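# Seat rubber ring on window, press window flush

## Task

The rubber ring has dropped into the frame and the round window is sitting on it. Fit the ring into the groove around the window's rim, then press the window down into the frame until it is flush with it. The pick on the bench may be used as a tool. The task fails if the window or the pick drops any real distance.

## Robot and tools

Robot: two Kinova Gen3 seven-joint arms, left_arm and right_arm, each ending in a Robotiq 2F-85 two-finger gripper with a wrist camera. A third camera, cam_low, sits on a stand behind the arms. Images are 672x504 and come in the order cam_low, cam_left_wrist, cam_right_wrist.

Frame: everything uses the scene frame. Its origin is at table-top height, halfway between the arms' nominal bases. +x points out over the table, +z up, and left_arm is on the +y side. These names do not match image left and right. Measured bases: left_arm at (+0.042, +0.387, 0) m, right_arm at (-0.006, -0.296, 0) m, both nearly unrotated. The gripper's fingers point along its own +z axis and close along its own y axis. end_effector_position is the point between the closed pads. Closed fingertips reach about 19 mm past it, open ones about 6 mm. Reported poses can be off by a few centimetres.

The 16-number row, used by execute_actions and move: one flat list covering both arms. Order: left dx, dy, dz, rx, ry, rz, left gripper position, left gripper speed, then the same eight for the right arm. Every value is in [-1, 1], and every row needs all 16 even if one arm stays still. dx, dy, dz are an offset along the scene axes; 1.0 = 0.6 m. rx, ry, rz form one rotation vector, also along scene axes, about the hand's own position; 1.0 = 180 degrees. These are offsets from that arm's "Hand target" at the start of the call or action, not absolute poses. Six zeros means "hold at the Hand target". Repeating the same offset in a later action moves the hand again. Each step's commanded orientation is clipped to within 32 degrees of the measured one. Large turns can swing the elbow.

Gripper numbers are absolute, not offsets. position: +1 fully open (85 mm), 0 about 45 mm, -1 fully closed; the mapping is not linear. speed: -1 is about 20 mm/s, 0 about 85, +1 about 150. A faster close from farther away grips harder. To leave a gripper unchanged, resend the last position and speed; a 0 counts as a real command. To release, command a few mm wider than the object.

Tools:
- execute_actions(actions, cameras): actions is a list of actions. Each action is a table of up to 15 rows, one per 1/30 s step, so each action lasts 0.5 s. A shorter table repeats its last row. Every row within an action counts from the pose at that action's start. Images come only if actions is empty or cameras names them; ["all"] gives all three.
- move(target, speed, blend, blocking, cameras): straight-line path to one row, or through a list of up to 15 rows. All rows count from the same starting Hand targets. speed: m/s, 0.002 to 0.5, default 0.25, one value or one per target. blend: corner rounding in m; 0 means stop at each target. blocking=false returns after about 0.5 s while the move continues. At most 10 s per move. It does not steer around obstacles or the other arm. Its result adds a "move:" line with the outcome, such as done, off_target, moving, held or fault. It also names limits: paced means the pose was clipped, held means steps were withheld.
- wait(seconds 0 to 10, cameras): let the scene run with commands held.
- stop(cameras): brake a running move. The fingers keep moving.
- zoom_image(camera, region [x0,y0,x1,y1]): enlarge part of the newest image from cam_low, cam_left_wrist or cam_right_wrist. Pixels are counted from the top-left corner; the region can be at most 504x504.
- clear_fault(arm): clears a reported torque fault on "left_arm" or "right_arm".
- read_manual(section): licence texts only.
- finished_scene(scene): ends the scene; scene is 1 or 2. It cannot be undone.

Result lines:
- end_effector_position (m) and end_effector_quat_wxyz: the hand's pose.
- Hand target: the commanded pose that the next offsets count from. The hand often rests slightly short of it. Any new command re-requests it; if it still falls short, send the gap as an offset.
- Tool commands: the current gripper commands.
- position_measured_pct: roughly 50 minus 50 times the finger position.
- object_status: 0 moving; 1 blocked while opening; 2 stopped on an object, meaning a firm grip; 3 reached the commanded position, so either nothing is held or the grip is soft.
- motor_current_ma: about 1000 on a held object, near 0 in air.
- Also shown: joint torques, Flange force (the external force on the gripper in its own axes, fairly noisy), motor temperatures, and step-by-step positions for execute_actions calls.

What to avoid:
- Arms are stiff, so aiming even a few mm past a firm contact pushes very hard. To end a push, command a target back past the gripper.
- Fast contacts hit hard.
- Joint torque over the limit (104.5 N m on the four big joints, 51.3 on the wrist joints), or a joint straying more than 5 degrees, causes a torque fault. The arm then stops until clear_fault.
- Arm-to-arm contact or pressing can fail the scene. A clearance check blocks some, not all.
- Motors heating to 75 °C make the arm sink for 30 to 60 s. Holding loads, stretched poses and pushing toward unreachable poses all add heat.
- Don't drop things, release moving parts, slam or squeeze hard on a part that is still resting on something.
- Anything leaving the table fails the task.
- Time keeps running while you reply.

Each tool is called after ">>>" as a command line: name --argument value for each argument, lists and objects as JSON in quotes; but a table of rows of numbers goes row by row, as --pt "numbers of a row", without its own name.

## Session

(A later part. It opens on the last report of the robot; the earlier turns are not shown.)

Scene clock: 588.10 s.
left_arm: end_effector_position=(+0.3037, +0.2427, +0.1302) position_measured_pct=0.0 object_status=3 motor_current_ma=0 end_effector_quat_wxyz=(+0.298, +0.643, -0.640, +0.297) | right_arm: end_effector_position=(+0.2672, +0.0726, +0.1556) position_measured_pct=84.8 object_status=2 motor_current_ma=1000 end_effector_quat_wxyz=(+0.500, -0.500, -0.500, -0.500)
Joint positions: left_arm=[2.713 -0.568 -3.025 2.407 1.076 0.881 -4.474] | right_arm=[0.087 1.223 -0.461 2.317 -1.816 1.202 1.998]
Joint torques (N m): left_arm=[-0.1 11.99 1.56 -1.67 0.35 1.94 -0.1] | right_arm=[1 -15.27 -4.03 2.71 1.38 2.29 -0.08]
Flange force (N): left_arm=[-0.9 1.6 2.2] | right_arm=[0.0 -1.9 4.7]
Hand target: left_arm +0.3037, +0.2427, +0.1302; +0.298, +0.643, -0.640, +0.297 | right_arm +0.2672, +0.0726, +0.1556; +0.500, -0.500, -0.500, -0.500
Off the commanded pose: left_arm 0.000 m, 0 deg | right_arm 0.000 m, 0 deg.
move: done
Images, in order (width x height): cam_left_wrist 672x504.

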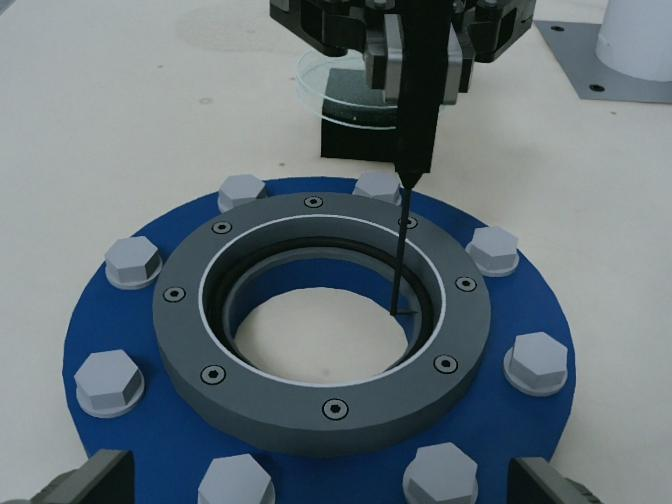

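>>> move --target '[0,0,0,0,0,0,1,0,0,0,-0.0013,0,0,0,-1,-0.8]' --speed 0.02

>>> move --target '[0,0,0,0,0,0,1,0,0,0,-0.0013,0,0,0,-1,-0.8]' --speed 0.02 --cameras '["cam_left_wrist"]'

>>> zoom_image --camera "cam_left_wrist" --region '[360, 250, 460, 325]'

Scene clock: 594.43 s.
left_arm: end_effector_position=(+0.3037, +0.2427, +0.1302) position_measured_pct=0.0 object_status=3 motor_current_ma=0 end_effector_quat_wxyz=(+0.298, +0.643, -0.640, +0.297) | right_arm: end_effector_position=(+0.2672, +0.0726, +0.1548) position_measured_pct=84.8 object_status=2 motor_current_ma=1000 end_effector_quat_wxyz=(+0.500, -0.500, -0.500, -0.500)
Joint positions: left_arm=[2.713 -0.568 -3.025 2.407 1.076 0.881 -4.474] | right_arm=[0.087 1.225 -0.46 2.316 -1.816 1.202 1.999]
Joint torques (N m): left_arm=[-0.07 11.94 1.58 -1.71 0.35 1.97 -0.14] | right_arm=[0.99 -15.3 -4.06 2.62 1.35 2.29 -0.16]
Flange force (N): left_arm=[-0.8 1.8 2.0] | right_arm=[-0.1 -2.5 4.6]
Hand target: left_arm +0.3037, +0.2427, +0.1302; +0.298, +0.643, -0.640, +0.297 | right_arm +0.2672, +0.0726, +0.1548; +0.500, -0.500, -0.500, -0.500
Off the commanded pose: left_arm 0.000 m, 0 deg | right_arm 0.000 m, 0 deg.
move: done

Scene clock: 595.13 s.
left_arm: end_effector_position=(+0.3037, +0.2427, +0.1302) position_measured_pct=0.0 object_status=3 motor_current_ma=0 end_effector_quat_wxyz=(+0.298, +0.643, -0.640, +0.297) | right_arm: end_effector_position=(+0.2671, +0.0726, +0.1541) position_measured_pct=84.8 object_status=2 motor_current_ma=1000 end_effector_quat_wxyz=(+0.500, -0.500, -0.500, -0.500)
Joint positions: left_arm=[2.713 -0.568 -3.025 2.407 1.076 0.881 -4.474] | right_arm=[0.087 1.227 -0.46 2.315 -1.815 1.202 2]
Joint torques (N m): left_arm=[-0.07 11.94 1.57 -1.69 0.33 1.95 -0.14] | right_arm=[1.01 -15.38 -4.15 2.67 1.42 2.3 -0.1]
Flange force (N): left_arm=[-0.8 1.7 2.0] | right_arm=[-0.3 -2.4 4.7]
Hand target: left_arm +0.3037, +0.2427, +0.1302; +0.298, +0.643, -0.640, +0.297 | right_arm +0.2671, +0.0726, +0.1541; +0.500, -0.500, -0.500, -0.500
Off the commanded pose: left_arm 0.000 m, 0 deg | right_arm 0.000 m, 0 deg.
move: done
Images, in order (width x height): cam_left_wrist 672x504.

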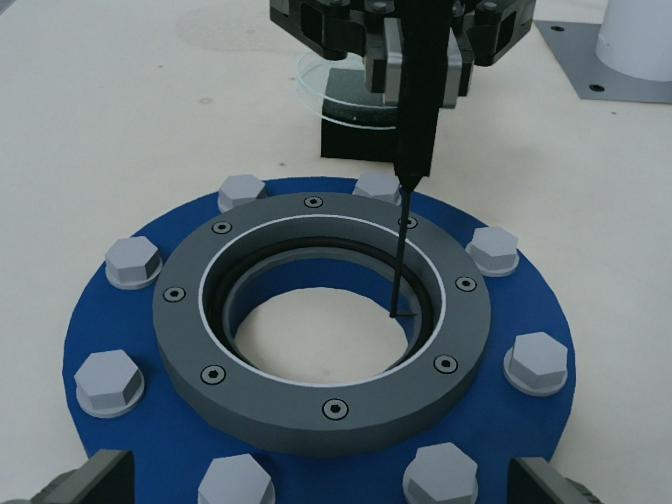

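Scaled by 5.040.

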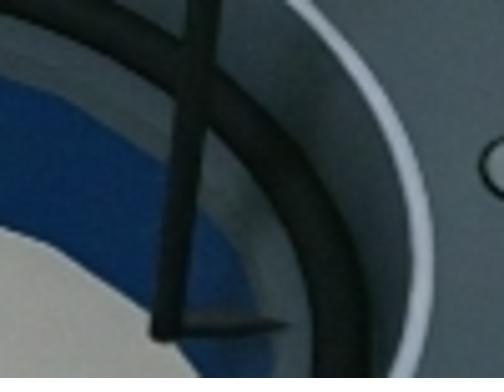

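>>> move --target '[0,0,0,0,0,0,1,0,-0.0058,0,0,0,0,0,-1,-0.8]' --speed 0.02 --cameras '["cam_left_wrist"]'

>>> zoom_image --camera "cam_left_wrist" --region '[360, 250, 460, 325]'

Scene clock: 603.30 s.
left_arm: end_effector_position=(+0.3037, +0.2427, +0.1302) position_measured_pct=0.0 object_status=3 motor_current_ma=0 end_effector_quat_wxyz=(+0.298, +0.643, -0.640, +0.297) | right_arm: end_effector_position=(+0.2637, +0.0726, +0.1541) position_measured_pct=84.8 object_status=2 motor_current_ma=1000 end_effector_quat_wxyz=(+0.500, -0.500, -0.500, -0.500)
Joint positions: left_arm=[2.713 -0.568 -3.025 2.407 1.076 0.881 -4.474] | right_arm=[0.085 1.231 -0.46 2.325 -1.821 1.204 2.015]
Joint torques (N m): left_arm=[-0.07 11.97 1.55 -1.73 0.34 1.98 -0.15] | right_arm=[0.96 -15.18 -4.06 2.88 1.41 2.2 0]
Flange force (N): left_arm=[-0.8 1.8 2.2] | right_arm=[0.1 -1.5 4.6]
Hand target: left_arm +0.3037, +0.2427, +0.1302; +0.298, +0.643, -0.640, +0.297 | right_arm +0.2637, +0.0726, +0.1541; +0.500, -0.500, -0.500, -0.500
Off the commanded pose: left_arm 0.000 m, 0 deg | right_arm 0.000 m, 0 deg.
move: done
Images, in order (width x height): cam_left_wrist 672x504.

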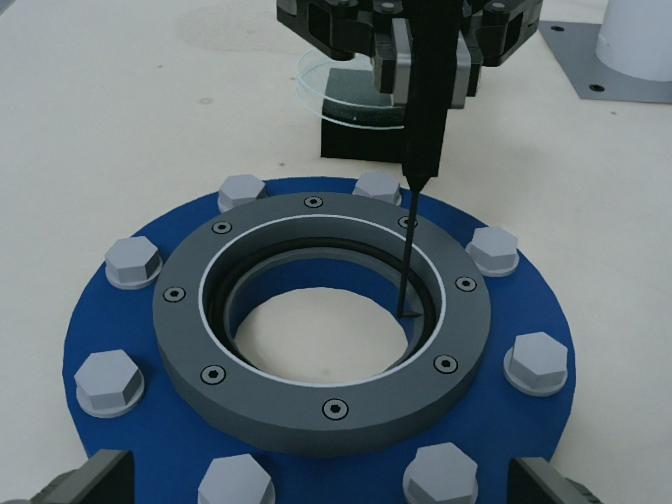

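Scaled by 5.040.

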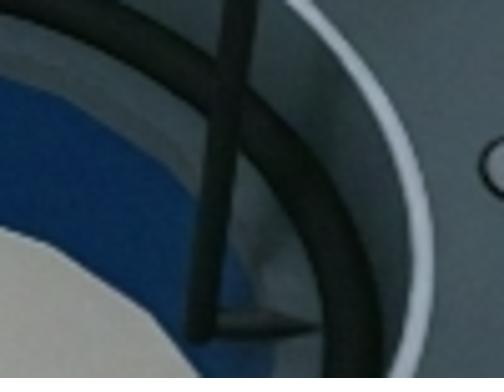

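>>> move --pt "0 0 0 0 0 0 1 0 0.0067 0 0 0 0 0 -1 -0.8" --pt "0 0 0 0 0 0 1 0 0.0067 0 -0.0015 0 0 0 -1 -0.8" --speed 0.02

>>> move --target '[0,0,0,0,0,0,1,0,0,0,-0.001,0,0,0,-1,-0.8]' --speed 0.02 --cameras '["cam_left_wrist"]'

>>> zoom_image --camera "cam_left_wrist" --region '[360, 250, 460, 325]'

Scene clock: 610.00 s.
left_arm: end_effector_position=(+0.3037, +0.2427, +0.1302) position_measured_pct=0.0 object_status=3 motor_current_ma=0 end_effector_quat_wxyz=(+0.298, +0.643, -0.640, +0.297) | right_arm: end_effector_position=(+0.2677, +0.0725, +0.1532) position_measured_pct=84.8 object_status=2 motor_current_ma=1000 end_effector_quat_wxyz=(+0.500, -0.500, -0.500, -0.500)
Joint positions: left_arm=[2.713 -0.568 -3.025 2.407 1.076 0.881 -4.474] | right_arm=[0.087 1.229 -0.459 2.312 -1.813 1.202 1.999]
Joint torques (N m): left_arm=[-0.06 11.96 1.6 -1.74 0.33 1.97 -0.14] | right_arm=[0.98 -15.16 -4.07 2.67 1.38 2.29 -0.19]
Flange force (N): left_arm=[-0.8 1.9 2.2] | right_arm=[0.4 -2.4 4.6]
Hand target: left_arm +0.3037, +0.2427, +0.1302; +0.298, +0.643, -0.640, +0.297 | right_arm +0.2677, +0.0726, +0.1532; +0.500, -0.500, -0.500, -0.500
Off the commanded pose: left_arm 0.000 m, 0 deg | right_arm 0.000 m, 0 deg.
move: done

Scene clock: 610.70 s.
left_arm: end_effector_position=(+0.3037, +0.2427, +0.1302) position_measured_pct=0.0 object_status=3 motor_current_ma=0 end_effector_quat_wxyz=(+0.298, +0.643, -0.640, +0.297) | right_arm: end_effector_position=(+0.2677, +0.0726, +0.1526) position_measured_pct=84.8 object_status=2 motor_current_ma=1000 end_effector_quat_wxyz=(+0.500, -0.500, -0.500, -0.500)
Joint positions: left_arm=[2.713 -0.568 -3.025 2.407 1.076 0.881 -4.474] | right_arm=[0.087 1.231 -0.458 2.312 -1.813 1.202 2]
Joint torques (N m): left_arm=[-0.12 11.95 1.62 -1.75 0.34 1.96 -0.12] | right_arm=[1.02 -15.3 -4.1 2.68 1.4 2.3 -0.12]
Flange force (N): left_arm=[-0.8 1.9 2.2] | right_arm=[0.0 -2.3 4.7]
Hand target: left_arm +0.3037, +0.2427, +0.1302; +0.298, +0.643, -0.640, +0.297 | right_arm +0.2677, +0.0726, +0.1526; +0.500, -0.500, -0.500, -0.500
Off the commanded pose: left_arm 0.000 m, 0 deg | right_arm 0.000 m, 0 deg.
move: done
Images, in order (width x height): cam_left_wrist 672x504.

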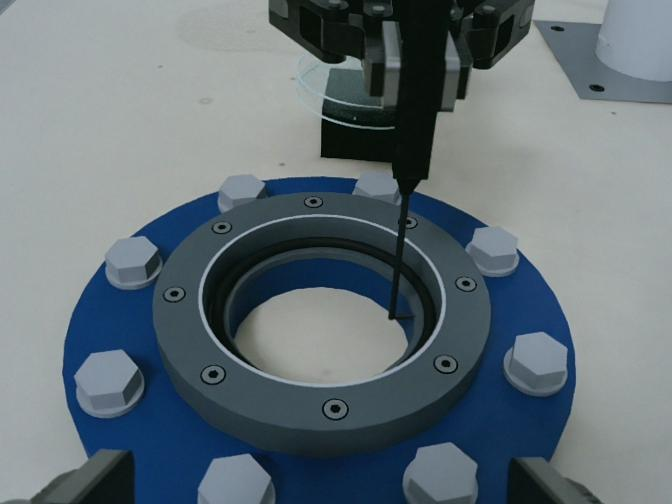

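Scaled by 5.040.

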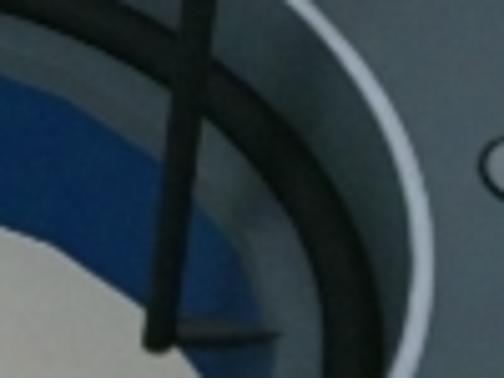

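>>> move --target '[0,0,0,0,0,0,1,0,-0.0083,0,-0.0005,0,0,0,-1,-0.8]' --speed 0.02 --cameras '["cam_left_wrist"]'

>>> zoom_image --camera "cam_left_wrist" --region '[360, 250, 460, 325]'

Scene clock: 616.90 s.
left_arm: end_effector_position=(+0.3037, +0.2427, +0.1302) position_measured_pct=0.0 object_status=3 motor_current_ma=0 end_effector_quat_wxyz=(+0.298, +0.643, -0.640, +0.297) | right_arm: end_effector_position=(+0.2627, +0.0726, +0.1523) position_measured_pct=84.8 object_status=2 motor_current_ma=1000 end_effector_quat_wxyz=(+0.500, -0.500, -0.500, -0.500)
Joint positions: left_arm=[2.713 -0.568 -3.025 2.407 1.076 0.881 -4.474] | right_arm=[0.084 1.238 -0.459 2.325 -1.821 1.206 2.022]
Joint torques (N m): left_arm=[-0.05 11.99 1.58 -1.68 0.31 1.97 -0.13] | right_arm=[0.26 -14.29 -3.45 3.45 1.59 1.41 -0.36]
Flange force (N): left_arm=[-0.9 1.7 2.3] | right_arm=[2.2 -1.1 4.5]
Hand target: left_arm +0.3037, +0.2427, +0.1302; +0.298, +0.643, -0.640, +0.297 | right_arm +0.2627, +0.0726, +0.1523; +0.500, -0.500, -0.500, -0.500
Off the commanded pose: left_arm 0.000 m, 0 deg | right_arm 0.000 m, 0 deg.
move: done
Images, in order (width x height): cam_left_wrist 672x504.

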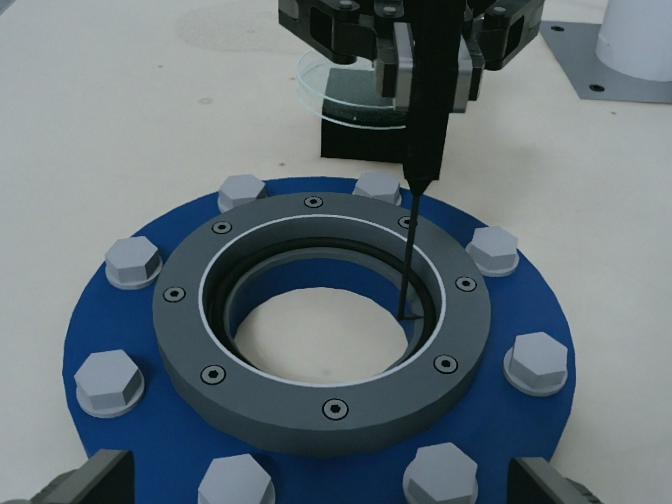

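Scaled by 5.040.

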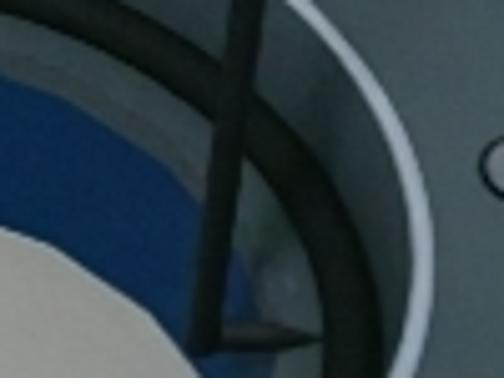

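>>> move --target '[0,0,0,0,0,0,1,0,-0.0033,0,0,0,0,0,-1,-0.8]' --speed 0.02 --cameras '["cam_left_wrist"]'

>>> zoom_image --camera "cam_left_wrist" --region '[360, 250, 460, 325]'

Scene clock: 620.57 s.
left_arm: end_effector_position=(+0.3037, +0.2427, +0.1302) position_measured_pct=0.0 object_status=3 motor_current_ma=0 end_effector_quat_wxyz=(+0.298, +0.643, -0.640, +0.297) | right_arm: end_effector_position=(+0.2608, +0.0726, +0.1523) position_measured_pct=84.8 object_status=2 motor_current_ma=1000 end_effector_quat_wxyz=(+0.500, -0.500, -0.500, -0.500)
Joint positions: left_arm=[2.713 -0.568 -3.025 2.407 1.076 0.881 -4.474] | right_arm=[0.083 1.24 -0.459 2.331 -1.825 1.207 2.03]
Joint torques (N m): left_arm=[-0.08 11.95 1.6 -1.7 0.34 1.98 -0.1] | right_arm=[-0.62 -13.07 -2.91 4.59 1.76 0.34 -0.58]
Flange force (N): left_arm=[-0.9 1.8 2.2] | right_arm=[4.6 1.7 4.2]
Hand target: left_arm +0.3037, +0.2427, +0.1302; +0.298, +0.643, -0.640, +0.297 | right_arm +0.2607, +0.0726, +0.1523; +0.500, -0.500, -0.500, -0.500
Off the commanded pose: left_arm 0.000 m, 0 deg | right_arm 0.000 m, 0 deg.
move: done
Images, in order (width x height): cam_left_wrist 672x504.

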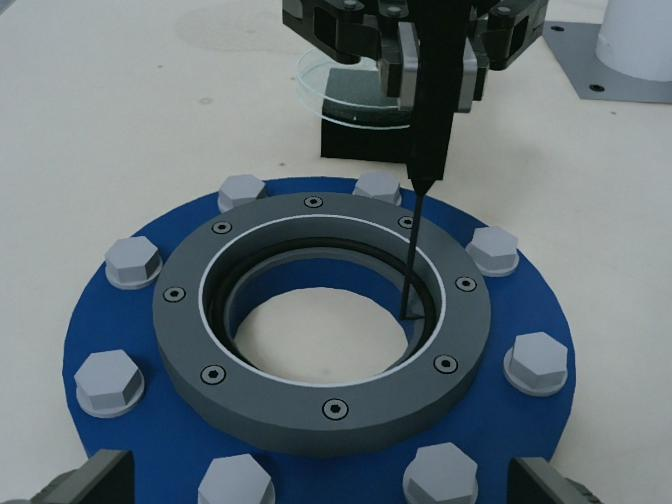

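Scaled by 5.040.

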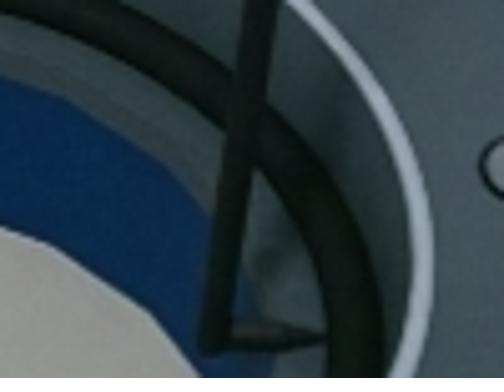

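>>> move --pt "0 0 0 0 0 0 1 0 0.0167 0 0 0 0 0 -1 -0.8" --pt "0 0 0 0 0 0 1 0 0.0167 0 0.05 0 0 0 -1 -0.8" --pt "0 0 0 0 0 0 1 0 -0.045 0 0.05 0 -0.0833 0 -1 -0.8" --pt "0 0 0 0 0 0 1 0 -0.045 0 0.004 0 -0.0833 0 -1 -0.8" --speed 0.05 --cameras '["cam_left_wrist"]'

>>> zoom_image --camera "cam_left_wrist" --region '[360, 250, 460, 325]'

Scene clock: 636.80 s.
left_arm: end_effector_position=(+0.3037, +0.2427, +0.1302) position_measured_pct=0.0 object_status=3 motor_current_ma=0 end_effector_quat_wxyz=(+0.298, +0.643, -0.640, +0.297) | right_arm: end_effector_position=(+0.2337, +0.0726, +0.1547) position_measured_pct=84.8 object_status=2 motor_current_ma=1000 end_effector_quat_wxyz=(-0.430, +0.431, +0.561, +0.561)
Joint positions: left_arm=[2.713 -0.568 -3.025 2.407 1.076 0.881 -4.474] | right_arm=[0.045 1.265 -0.443 2.41 -1.875 1.258 2.406]
Joint torques (N m): left_arm=[-0.09 11.98 1.61 -1.72 0.36 1.93 -0.14] | right_arm=[1.04 -14.56 -3.73 3.51 1.77 2.04 -0.17]
Flange force (N): left_arm=[-0.9 1.7 2.0] | right_arm=[1.5 -3.2 5.4]
Hand target: left_arm +0.3037, +0.2427, +0.1302; +0.298, +0.643, -0.640, +0.297 | right_arm +0.2337, +0.0726, +0.1547; -0.430, +0.431, +0.561, +0.561
Off the commanded pose: left_arm 0.000 m, 0 deg | right_arm 0.000 m, 0 deg.
move: done
Images, in order (width x height): cam_left_wrist 672x504.

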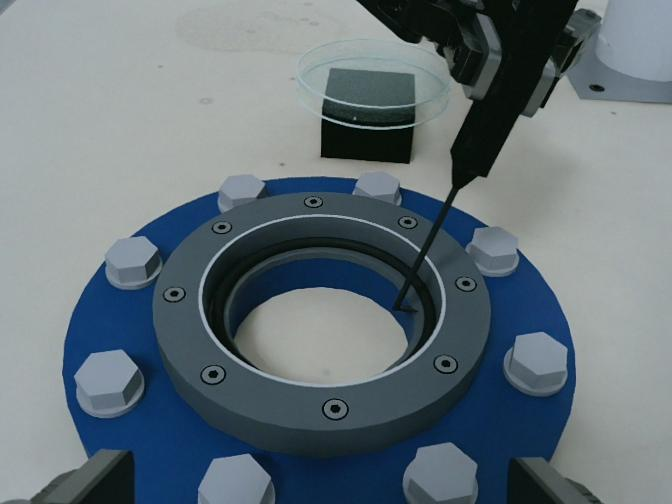

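Scaled by 5.040.

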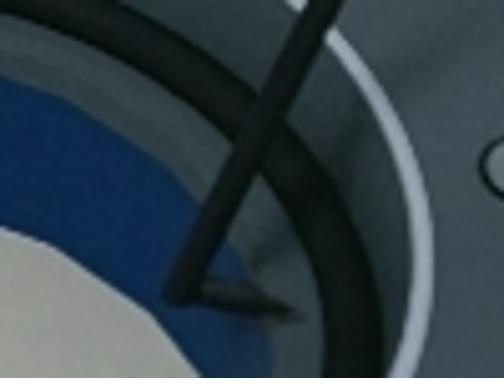

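>>> move --target '[0,0,0,0,0,0,1,0,0,0,-0.0047,0,0,0,-1,-0.8]' --speed 0.02

>>> move --target '[0,0,0,0,0,0,1,0,0,0,-0.0013,0,0,0,-1,-0.8]' --speed 0.02 --cameras '["cam_left_wrist"]'

>>> zoom_image --camera "cam_left_wrist" --region '[360, 250, 460, 325]'

Scene clock: 645.67 s.
left_arm: end_effector_position=(+0.3037, +0.2427, +0.1302) position_measured_pct=0.0 object_status=3 motor_current_ma=0 end_effector_quat_wxyz=(+0.298, +0.643, -0.640, +0.297) | right_arm: end_effector_position=(+0.2337, +0.0726, +0.1519) position_measured_pct=84.8 object_status=2 motor_current_ma=1000 end_effector_quat_wxyz=(-0.430, +0.431, +0.561, +0.561)
Joint positions: left_arm=[2.713 -0.568 -3.025 2.407 1.076 0.881 -4.474] | right_arm=[0.044 1.274 -0.44 2.406 -1.872 1.258 2.41]
Joint torques (N m): left_arm=[-0.07 11.98 1.57 -1.71 0.35 1.97 -0.13] | right_arm=[0.92 -14.76 -3.81 3.7 1.77 2.06 -0.17]
Flange force (N): left_arm=[-0.9 1.8 2.2] | right_arm=[0.7 -3.2 5.0]
Hand target: left_arm +0.3037, +0.2427, +0.1302; +0.298, +0.643, -0.640, +0.297 | right_arm +0.2337, +0.0726, +0.1518; -0.430, +0.431, +0.561, +0.561
Off the commanded pose: left_arm 0.000 m, 0 deg | right_arm 0.000 m, 0 deg.
move: done

Scene clock: 646.37 s.
left_arm: end_effector_position=(+0.3037, +0.2427, +0.1302) position_measured_pct=0.0 object_status=3 motor_current_ma=0 end_effector_quat_wxyz=(+0.298, +0.643, -0.640, +0.297) | right_arm: end_effector_position=(+0.2337, +0.0726, +0.1511) position_measured_pct=84.8 object_status=2 motor_current_ma=1000 end_effector_quat_wxyz=(-0.430, +0.431, +0.561, +0.561)
Joint positions: left_arm=[2.713 -0.568 -3.025 2.407 1.076 0.881 -4.474] | right_arm=[0.044 1.276 -0.439 2.405 -1.871 1.258 2.412]
Joint torques (N m): left_arm=[-0.08 11.96 1.57 -1.7 0.33 1.97 -0.12] | right_arm=[0.92 -14.63 -3.78 3.7 1.76 2.07 -0.13]
Flange force (N): left_arm=[-0.9 1.8 2.2] | right_arm=[1.1 -2.6 5.0]
Hand target: left_arm +0.3037, +0.2427, +0.1302; +0.298, +0.643, -0.640, +0.297 | right_arm +0.2337, +0.0726, +0.1511; -0.430, +0.431, +0.561, +0.561
Off the commanded pose: left_arm 0.000 m, 0 deg | right_arm 0.000 m, 0 deg.
move: done
Images, in order (width x height): cam_left_wrist 672x504.

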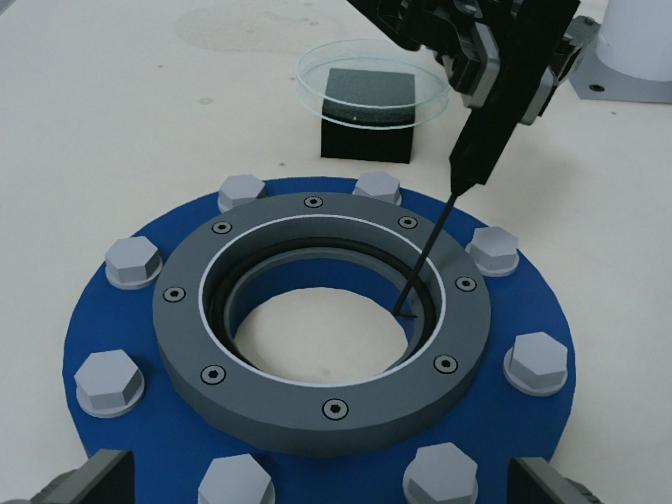

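Scaled by 5.040.

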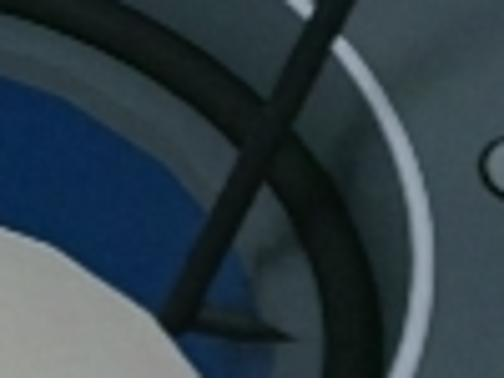

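>>> move --pt "0 0 0 0 0 0 1 0 0 0 -0.0012 0 0 0 -1 -0.8" --pt "0 0 0 0 0 0 1 0 -0.005 0 -0.0012 0 0 0 -1 -0.8" --speed 0.02 --cameras '["cam_left_wrist"]'

>>> zoom_image --camera "cam_left_wrist" --region '[360, 250, 460, 325]'

>>> move --target '[0,0,0,0,0,0,1,0,-0.0033,0,0,0,0,0,-1,-0.8]' --speed 0.02 --cameras '["cam_left_wrist"]'

>>> zoom_image --camera "cam_left_wrist" --region '[360, 250, 460, 325]'

Scene clock: 653.60 s.
left_arm: end_effector_position=(+0.3037, +0.2427, +0.1302) position_measured_pct=0.0 object_status=3 motor_current_ma=0 end_effector_quat_wxyz=(+0.298, +0.643, -0.640, +0.297) | right_arm: end_effector_position=(+0.2307, +0.0726, +0.1503) position_measured_pct=84.8 object_status=2 motor_current_ma=1000 end_effector_quat_wxyz=(-0.430, +0.431, +0.561, +0.561)
Joint positions: left_arm=[2.713 -0.568 -3.025 2.407 1.076 0.881 -4.474] | right_arm=[0.041 1.283 -0.439 2.412 -1.876 1.262 2.426]
Joint torques (N m): left_arm=[-0.11 11.97 1.54 -1.73 0.32 1.97 -0.15] | right_arm=[0.95 -14.61 -3.87 3.81 1.84 1.98 -0.08]
Flange force (N): left_arm=[-0.7 1.7 2.3] | right_arm=[1.0 -2.7 5.1]
Hand target: left_arm +0.3037, +0.2427, +0.1302; +0.298, +0.643, -0.640, +0.297 | right_arm +0.2307, +0.0726, +0.1503; -0.430, +0.431, +0.561, +0.561
Off the commanded pose: left_arm 0.000 m, 0 deg | right_arm 0.000 m, 0 deg.
move: done
Images, in order (width x height): cam_left_wrist 672x504.

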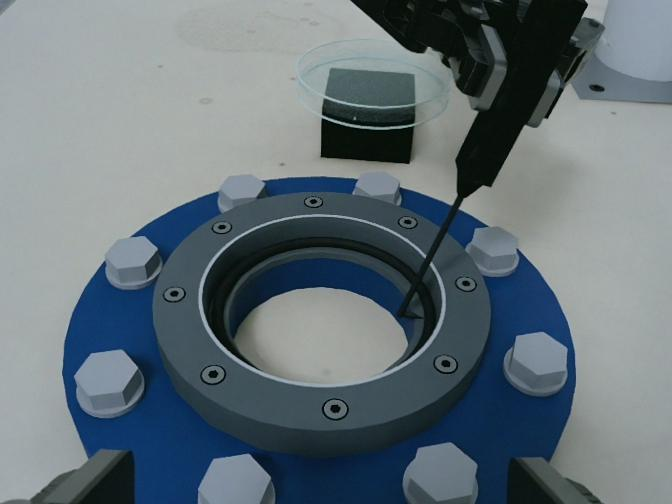

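Scaled by 5.040.

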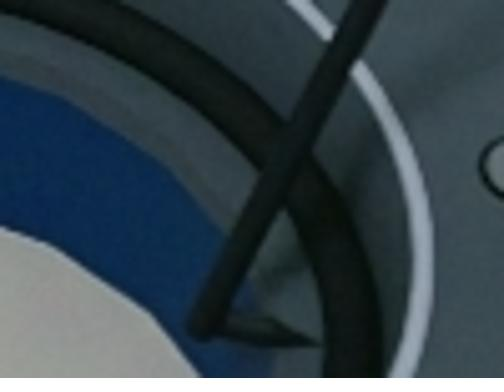

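Scene clock: 654.30 s.
left_arm: end_effector_position=(+0.3037, +0.2427, +0.1302) position_measured_pct=0.0 object_status=3 motor_current_ma=0 end_effector_quat_wxyz=(+0.298, +0.643, -0.640, +0.297) | right_arm: end_effector_position=(+0.2288, +0.0726, +0.1504) position_measured_pct=84.8 object_status=2 motor_current_ma=1000 end_effector_quat_wxyz=(-0.430, +0.431, +0.561, +0.561)
Joint positions: left_arm=[2.713 -0.568 -3.025 2.407 1.076 0.881 -4.474] | right_arm=[0.04 1.287 -0.439 2.417 -1.879 1.264 2.436]
Joint torques (N m): left_arm=[-0.09 12 1.57 -1.72 0.32 1.95 -0.14] | right_arm=[0.97 -14.54 -3.84 3.83 1.82 1.97 -0.14]
Flange force (N): left_arm=[-0.9 1.7 2.3] | right_arm=[1.1 -3.0 5.1]
Hand target: left_arm +0.3037, +0.2427, +0.1302; +0.298, +0.643, -0.640, +0.297 | right_arm +0.2287, +0.0726, +0.1504; -0.430, +0.431, +0.561, +0.561
Off the commanded pose: left_arm 0.000 m, 0 deg | right_arm 0.000 m, 0 deg.
move: done
Images, in order (width x height): cam_left_wrist 672x504.

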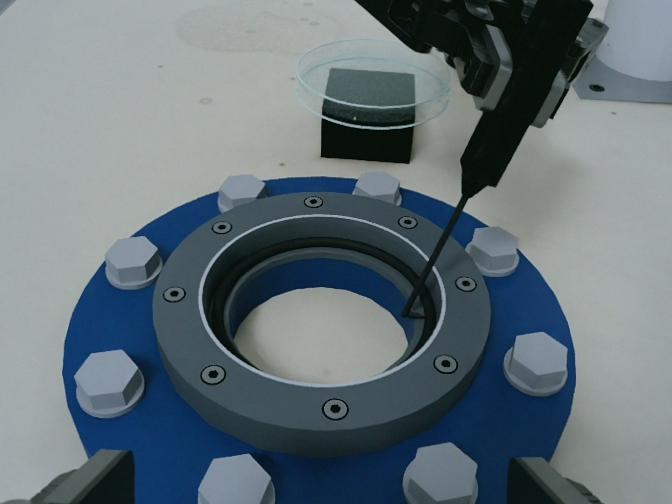

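Scaled by 5.040.

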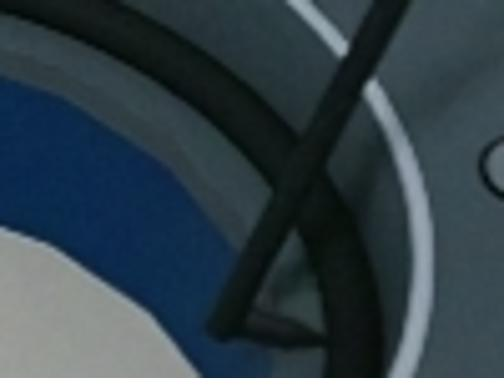

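>>> move --target '[0,0,0,0,0,0,1,0,-0.0033,0,0,0,0,0,-1,-0.8]' --speed 0.02 --cameras '["cam_left_wrist"]'

>>> zoom_image --camera "cam_left_wrist" --region '[360, 250, 460, 325]'

Scene clock: 658.77 s.
left_arm: end_effector_position=(+0.3037, +0.2427, +0.1302) position_measured_pct=0.0 object_status=3 motor_current_ma=0 end_effector_quat_wxyz=(+0.298, +0.643, -0.640, +0.297) | right_arm: end_effector_position=(+0.2268, +0.0726, +0.1504) position_measured_pct=84.8 object_status=2 motor_current_ma=1000 end_effector_quat_wxyz=(-0.430, +0.431, +0.561, +0.561)
Joint positions: left_arm=[2.713 -0.568 -3.025 2.407 1.076 0.881 -4.474] | right_arm=[0.038 1.29 -0.44 2.422 -1.883 1.266 2.445]
Joint torques (N m): left_arm=[-0.08 11.94 1.55 -1.7 0.33 1.98 -0.13] | right_arm=[0.97 -14.53 -3.8 4.05 1.86 1.96 -0.17]
Flange force (N): left_arm=[-0.8 1.8 2.2] | right_arm=[0.8 -2.9 5.4]
Hand target: left_arm +0.3037, +0.2427, +0.1302; +0.298, +0.643, -0.640, +0.297 | right_arm +0.2268, +0.0726, +0.1504; -0.430, +0.431, +0.561, +0.561
Off the commanded pose: left_arm 0.000 m, 0 deg | right_arm 0.000 m, 0 deg.
move: done
Images, in order (width x height): cam_left_wrist 672x504.

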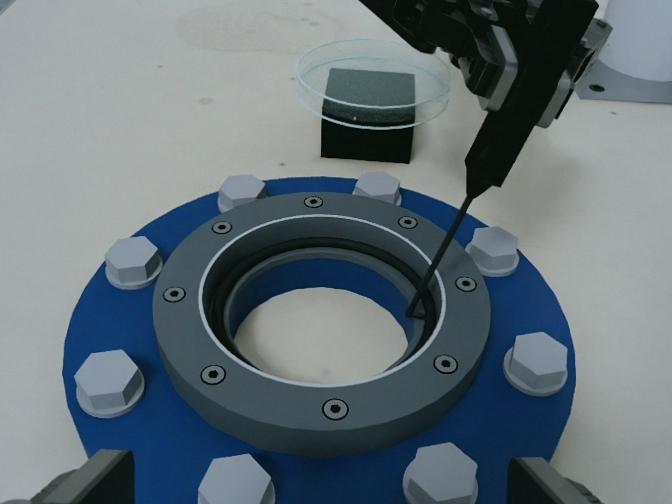

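Scaled by 5.040.

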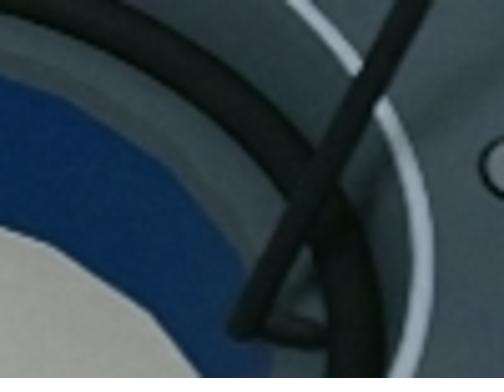

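>>> move --target '[0,0,0,0,0,0,1,0,-0.0033,0,0,0,0,0,-1,-0.8]' --speed 0.02

>>> move --target '[0,0,0,0,0,0,1,0,0,0,0.01,0,0,0,-1,-0.8]' --speed 0.02 --cameras '["cam_left_wrist"]'

>>> zoom_image --camera "cam_left_wrist" --region '[360, 240, 480, 330]'

Scene clock: 664.57 s.
left_arm: end_effector_position=(+0.3037, +0.2427, +0.1302) position_measured_pct=0.0 object_status=3 motor_current_ma=0 end_effector_quat_wxyz=(+0.298, +0.643, -0.640, +0.297) | right_arm: end_effector_position=(+0.2248, +0.0726, +0.1503) position_measured_pct=84.8 object_status=2 motor_current_ma=1000 end_effector_quat_wxyz=(-0.430, +0.431, +0.561, +0.561)
Joint positions: left_arm=[2.713 -0.568 -3.025 2.407 1.076 0.881 -4.474] | right_arm=[0.036 1.294 -0.44 2.428 -1.886 1.269 2.455]
Joint torques (N m): left_arm=[-0.07 11.96 1.55 -1.69 0.33 1.98 -0.11] | right_arm=[0.87 -14.4 -3.81 4.12 1.97 1.98 -0.17]
Flange force (N): left_arm=[-0.9 1.8 2.3] | right_arm=[1.2 -2.7 5.4]
Hand target: left_arm +0.3037, +0.2427, +0.1302; +0.298, +0.643, -0.640, +0.297 | right_arm +0.2248, +0.0726, +0.1504; -0.430, +0.431, +0.561, +0.561
Off the commanded pose: left_arm 0.000 m, 0 deg | right_arm 0.000 m, 0 deg.
move: done

Scene clock: 665.33 s.
left_arm: end_effector_position=(+0.3037, +0.2427, +0.1302) position_measured_pct=0.0 object_status=3 motor_current_ma=0 end_effector_quat_wxyz=(+0.298, +0.643, -0.640, +0.297) | right_arm: end_effector_position=(+0.2248, +0.0726, +0.1563) position_measured_pct=84.8 object_status=2 motor_current_ma=1000 end_effector_quat_wxyz=(-0.430, +0.431, +0.561, +0.561)
Joint positions: left_arm=[2.713 -0.568 -3.025 2.407 1.076 0.881 -4.474] | right_arm=[0.037 1.276 -0.446 2.437 -1.893 1.268 2.446]
Joint torques (N m): left_arm=[-0.1 12 1.61 -1.71 0.34 1.98 -0.15] | right_arm=[0.82 -14.23 -3.84 4.05 1.99 1.97 -0.17]
Flange force (N): left_arm=[-0.9 1.7 2.2] | right_arm=[1.4 -2.4 5.3]
Hand target: left_arm +0.3037, +0.2427, +0.1302; +0.298, +0.643, -0.640, +0.297 | right_arm +0.2248, +0.0726, +0.1564; -0.430, +0.431, +0.561, +0.561
Off the commanded pose: left_arm 0.000 m, 0 deg | right_arm 0.000 m, 0 deg.
move: done
Images, in order (width x height): cam_left_wrist 672x504.

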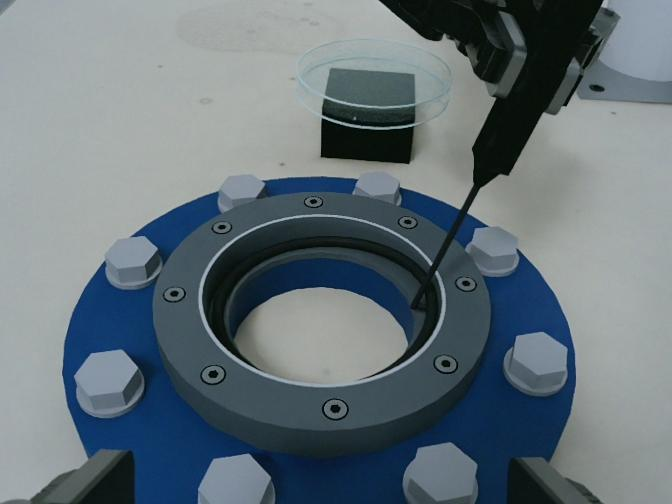

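Scaled by 4.200.

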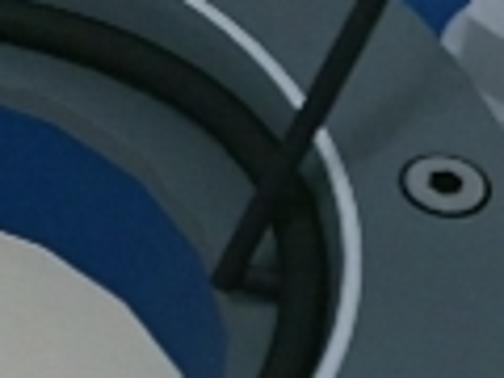

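>>> move --target '[0,0,0,0,0,0,1,0,0.053,0,0.022,0,0.0833,0,-1,-0.8]' --speed 0.03 --cameras '["cam_left_wrist"]'

>>> zoom_image --camera "cam_left_wrist" --region '[320, 210, 480, 330]'

Scene clock: 678.60 s.
left_arm: end_effector_position=(+0.3037, +0.2427, +0.1302) position_measured_pct=0.0 object_status=3 motor_current_ma=0 end_effector_quat_wxyz=(+0.298, +0.643, -0.640, +0.297) | right_arm: end_effector_position=(+0.2566, +0.0726, +0.1695) position_measured_pct=84.8 object_status=2 motor_current_ma=1000 end_effector_quat_wxyz=(+0.500, -0.500, -0.500, -0.500)
Joint positions: left_arm=[2.713 -0.568 -3.025 2.407 1.076 0.881 -4.474] | right_arm=[0.084 1.193 -0.475 2.365 -1.847 1.208 2.021]
Joint torques (N m): left_arm=[-0.04 11.99 1.55 -1.78 0.36 1.93 -0.13] | right_arm=[0.89 -14.93 -4.07 2.62 1.45 2.24 -0.09]
Flange force (N): left_arm=[-0.9 2.0 2.1] | right_arm=[-0.1 -2.5 4.5]
Hand target: left_arm +0.3037, +0.2427, +0.1302; +0.298, +0.643, -0.640, +0.297 | right_arm +0.2566, +0.0726, +0.1695; +0.500, -0.500, -0.500, -0.500
Off the commanded pose: left_arm 0.000 m, 0 deg | right_arm 0.000 m, 0 deg.
move: done
Images, in order (width x height): cam_left_wrist 672x504.

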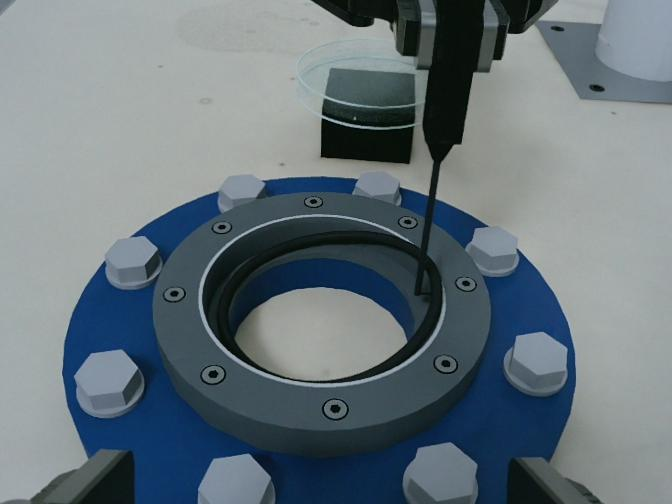

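Scaled by 3.150.

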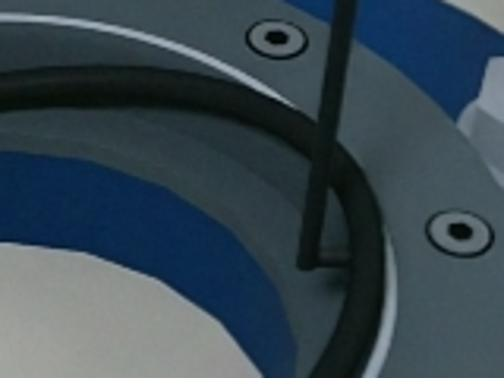

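>>> move --target '[0,0,0,0,0,0,1,0,0.0667,0,0.025,0,0.111,0,-1,-0.8]' --speed 0.03 --cameras '["cam_left_wrist","cam_low"]'

>>> zoom_image --camera "cam_left_wrist" --region '[320, 170, 500, 305]'

Scene clock: 689.53 s.
left_arm: end_effector_position=(+0.3037, +0.2427, +0.1302) position_measured_pct=0.0 object_status=3 motor_current_ma=0 end_effector_quat_wxyz=(+0.298, +0.643, -0.640, +0.297) | right_arm: end_effector_position=(+0.2966, +0.0726, +0.1846) position_measured_pct=84.8 object_status=2 motor_current_ma=1000 end_effector_quat_wxyz=(+0.579, -0.579, -0.406, -0.406)
Joint positions: left_arm=[2.713 -0.568 -3.025 2.407 1.076 0.881 -4.474] | right_arm=[0.129 1.119 -0.505 2.263 -1.78 1.153 1.479]
Joint torques (N m): left_arm=[-0.07 11.98 1.57 -1.73 0.35 1.95 -0.15] | right_arm=[0.93 -15.57 -4.16 1.21 0.91 2.51 -0.2]
Flange force (N): left_arm=[-0.8 1.7 2.1] | right_arm=[-1.1 -1.9 4.2]
Hand target: left_arm +0.3037, +0.2427, +0.1302; +0.298, +0.643, -0.640, +0.297 | right_arm +0.2966, +0.0726, +0.1846; +0.579, -0.579, -0.406, -0.406
Off the commanded pose: left_arm 0.000 m, 0 deg | right_arm 0.000 m, 0 deg.
move: done
Images, in order (width x height): cam_low 672x504, cam_left_wrist 672x504.

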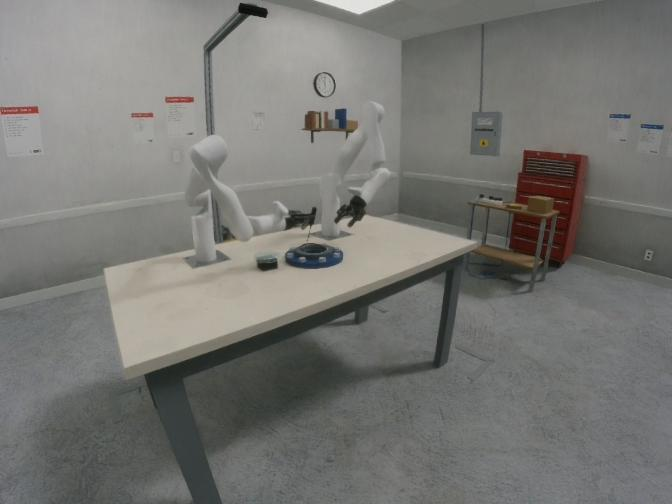

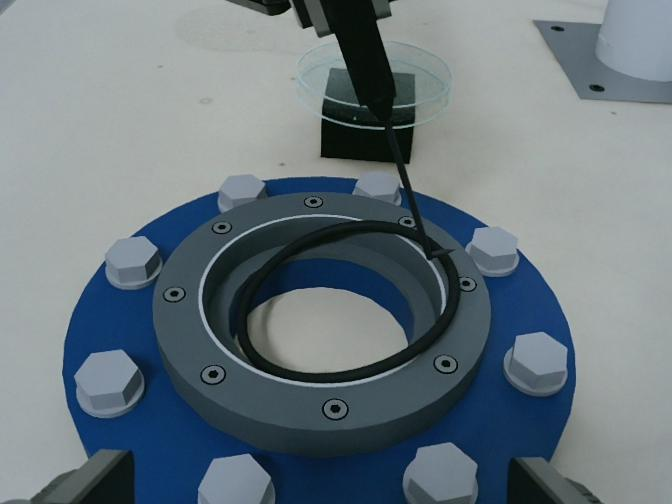

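Scaled by 2.800.

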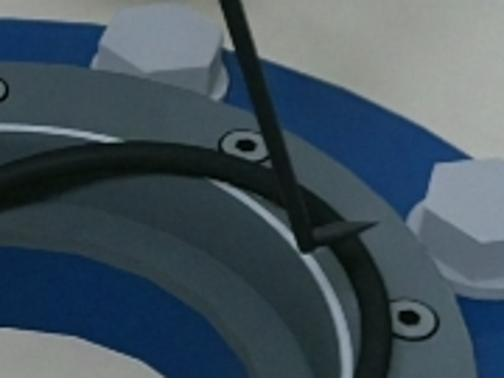

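>>> move --pt "0 0 0 0 0 0 1 0 0.03 0 0 0 0 0 -1 -0.8" --pt "0 0 0 0 0 0 1 0 0.03 0 0.06 0 0 0 -1 -0.8" --speed 0.04 --cameras '["cam_left_wrist","cam_low"]'

>>> zoom_image --camera "cam_left_wrist" --region '[180, 170, 500, 410]'

Scene clock: 699.00 s.
left_arm: end_effector_position=(+0.3037, +0.2427, +0.1302) position_measured_pct=0.0 object_status=3 motor_current_ma=0 end_effector_quat_wxyz=(+0.298, +0.643, -0.640, +0.297) | right_arm: end_effector_position=(+0.3146, +0.0726, +0.2205) position_measured_pct=84.8 object_status=2 motor_current_ma=1000 end_effector_quat_wxyz=(+0.579, -0.579, -0.406, -0.406)
Joint positions: left_arm=[2.713 -0.568 -3.025 2.407 1.076 0.881 -4.474] | right_arm=[0.148 1.005 -0.53 2.236 -1.762 1.14 1.331]
Joint torques (N m): left_arm=[-0.1 12 1.6 -1.72 0.31 1.95 -0.15] | right_arm=[1.01 -15.68 -4.01 -0.13 0.54 2.57 -0.15]
Flange force (N): left_arm=[-0.9 1.7 2.3] | right_arm=[-1.5 -1.4 4.2]
Hand target: left_arm +0.3037, +0.2427, +0.1302; +0.298, +0.643, -0.640, +0.297 | right_arm +0.3146, +0.0726, +0.2205; +0.579, -0.579, -0.406, -0.406
Off the commanded pose: left_arm 0.000 m, 0 deg | right_arm 0.000 m, 0 deg.
move: done
Images, in order (width x height): cam_low 672x504, cam_left_wrist 672x504.

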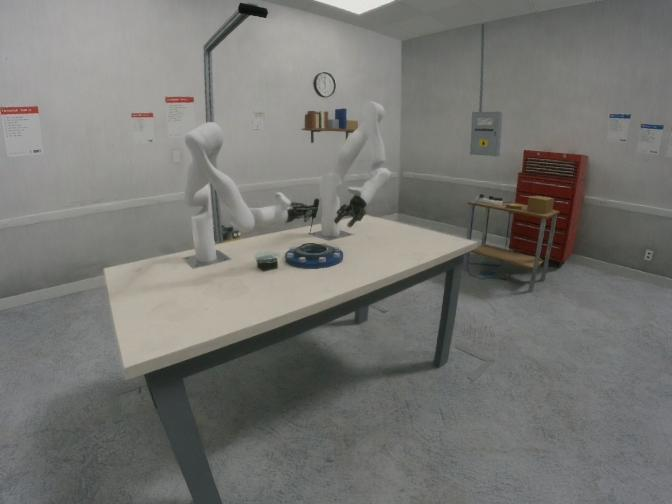

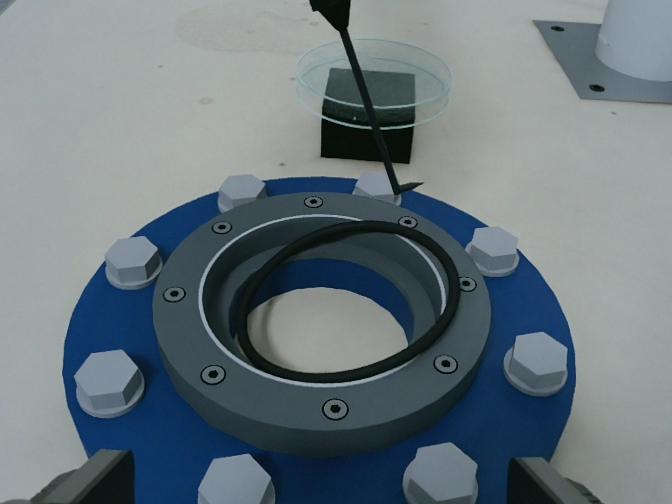

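Scaled by 1.575.

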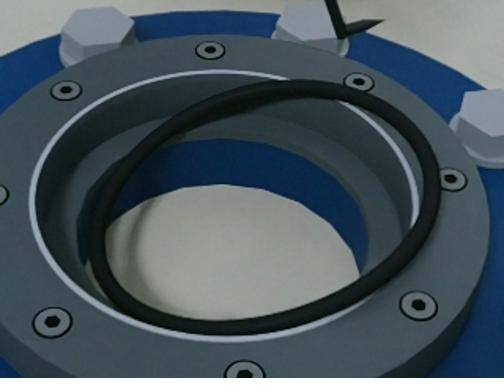

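>>> move --pt "0 0 0 0 0 0 1 0 0 0 0.067 0 0 0 -1 -0.8" --pt "0 0 0 0 0 0 1 0 -0.189 -0.372 0.067 0 -0.111 0 -1 -0.8" --speed 0.15

>>> move --pt "0 0 0 0 0 0 1 0 0.02 -0.143 -0.06 -0.387 -0.381 0.381 -1 -0.8" --pt "0 0 0 0 0 0 1 0 0.02 -0.143 -0.375 -0.387 -0.381 0.381 -1 -0.8" --speed 0.15 --cameras '["cam_low","cam_right_wrist"]'

>>> zoom_image --camera "cam_low" --region '[200, 190, 300, 275]'

Scene clock: 722.27 s.
left_arm: end_effector_position=(+0.3037, +0.2427, +0.1302) position_measured_pct=0.0 object_status=3 motor_current_ma=0 end_effector_quat_wxyz=(+0.298, +0.643, -0.640, +0.297) | right_arm: end_effector_position=(+0.2012, -0.1506, +0.2607) position_measured_pct=84.8 object_status=2 motor_current_ma=1000 end_effector_quat_wxyz=(+0.500, -0.500, -0.500, -0.500)
Joint positions: left_arm=[2.713 -0.568 -3.025 2.407 1.076 0.881 -4.474] | right_arm=[0.783 0.826 -0.259 2.453 -0.98 1.346 1.564]
Joint torques (N m): left_arm=[-0.09 11.99 1.57 -1.72 0.36 1.96 -0.16] | right_arm=[0.97 -11.53 -1.24 2.77 0.29 2.51 -0.09]
Flange force (N): left_arm=[-0.8 1.7 2.1] | right_arm=[0.7 3.2 3.7]
Hand target: left_arm +0.3037, +0.2427, +0.1302; +0.298, +0.643, -0.640, +0.297 | right_arm +0.2012, -0.1506, +0.2607; +0.500, -0.500, -0.500, -0.500
Off the commanded pose: left_arm 0.000 m, 0 deg | right_arm 0.000 m, 0 deg.
move: done

Scene clock: 731.73 s.
left_arm: end_effector_position=(+0.3037, +0.2427, +0.1302) position_measured_pct=0.0 object_status=3 motor_current_ma=0 end_effector_quat_wxyz=(+0.298, +0.643, -0.640, +0.297) | right_arm: end_effector_position=(+0.2132, -0.2364, +0.0358) position_measured_pct=84.8 object_status=2 motor_current_ma=1000 end_effector_quat_wxyz=(+0.000, +0.008, +1.000, +0.000)
Joint positions: left_arm=[2.713 -0.568 -3.025 2.407 1.076 0.881 -4.474] | right_arm=[-0.219 0.474 -0.196 2.557 0.647 0.147 0.516]
Joint torques (N m): left_arm=[-0.04 11.96 1.58 -1.7 0.33 1.98 -0.13] | right_arm=[0.94 -10.14 0.79 -1.01 0.19 -0.53 -0.08]
Flange force (N): left_arm=[-0.9 1.8 2.2] | right_arm=no reading
Hand target: left_arm +0.3037, +0.2427, +0.1302; +0.298, +0.643, -0.640, +0.297 | right_arm +0.2132, -0.2364, +0.0357; +0.000, +0.008, +1.000, +0.000
Off the commanded pose: left_arm 0.000 m, 0 deg | right_arm 0.000 m, 0 deg.
move: done
Images, in order (width x height): cam_low 672x504, cam_right_wrist 672x504.

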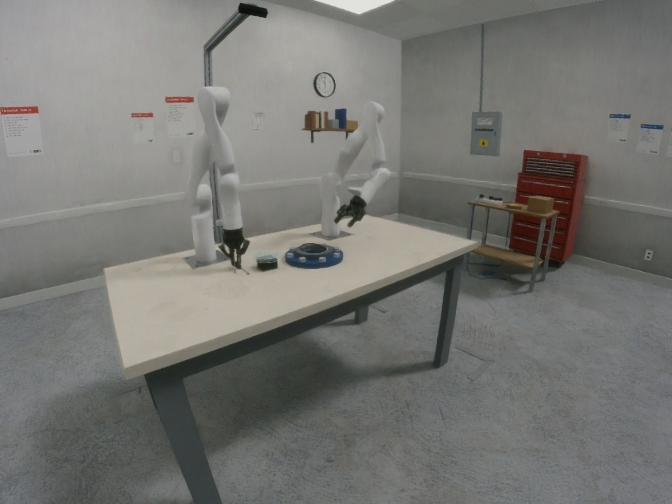

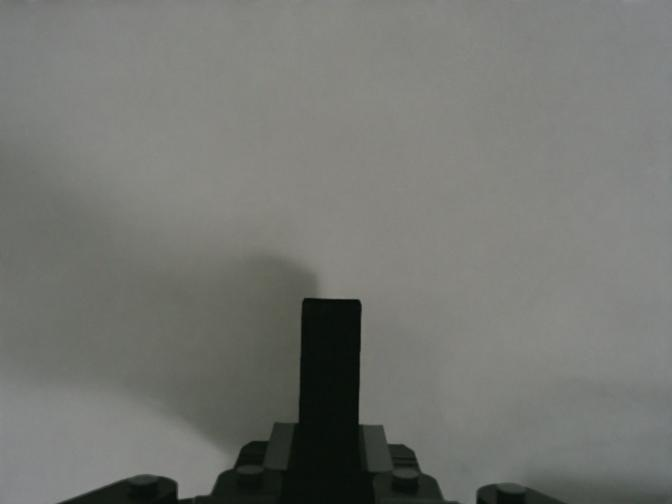

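Scaled by 5.040 from the camera's 672x504 image, which has a finer 960x720 frame.

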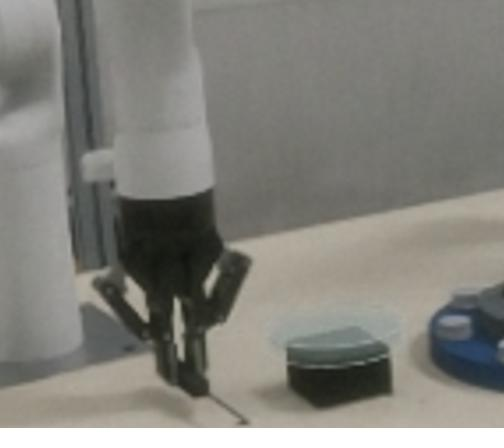

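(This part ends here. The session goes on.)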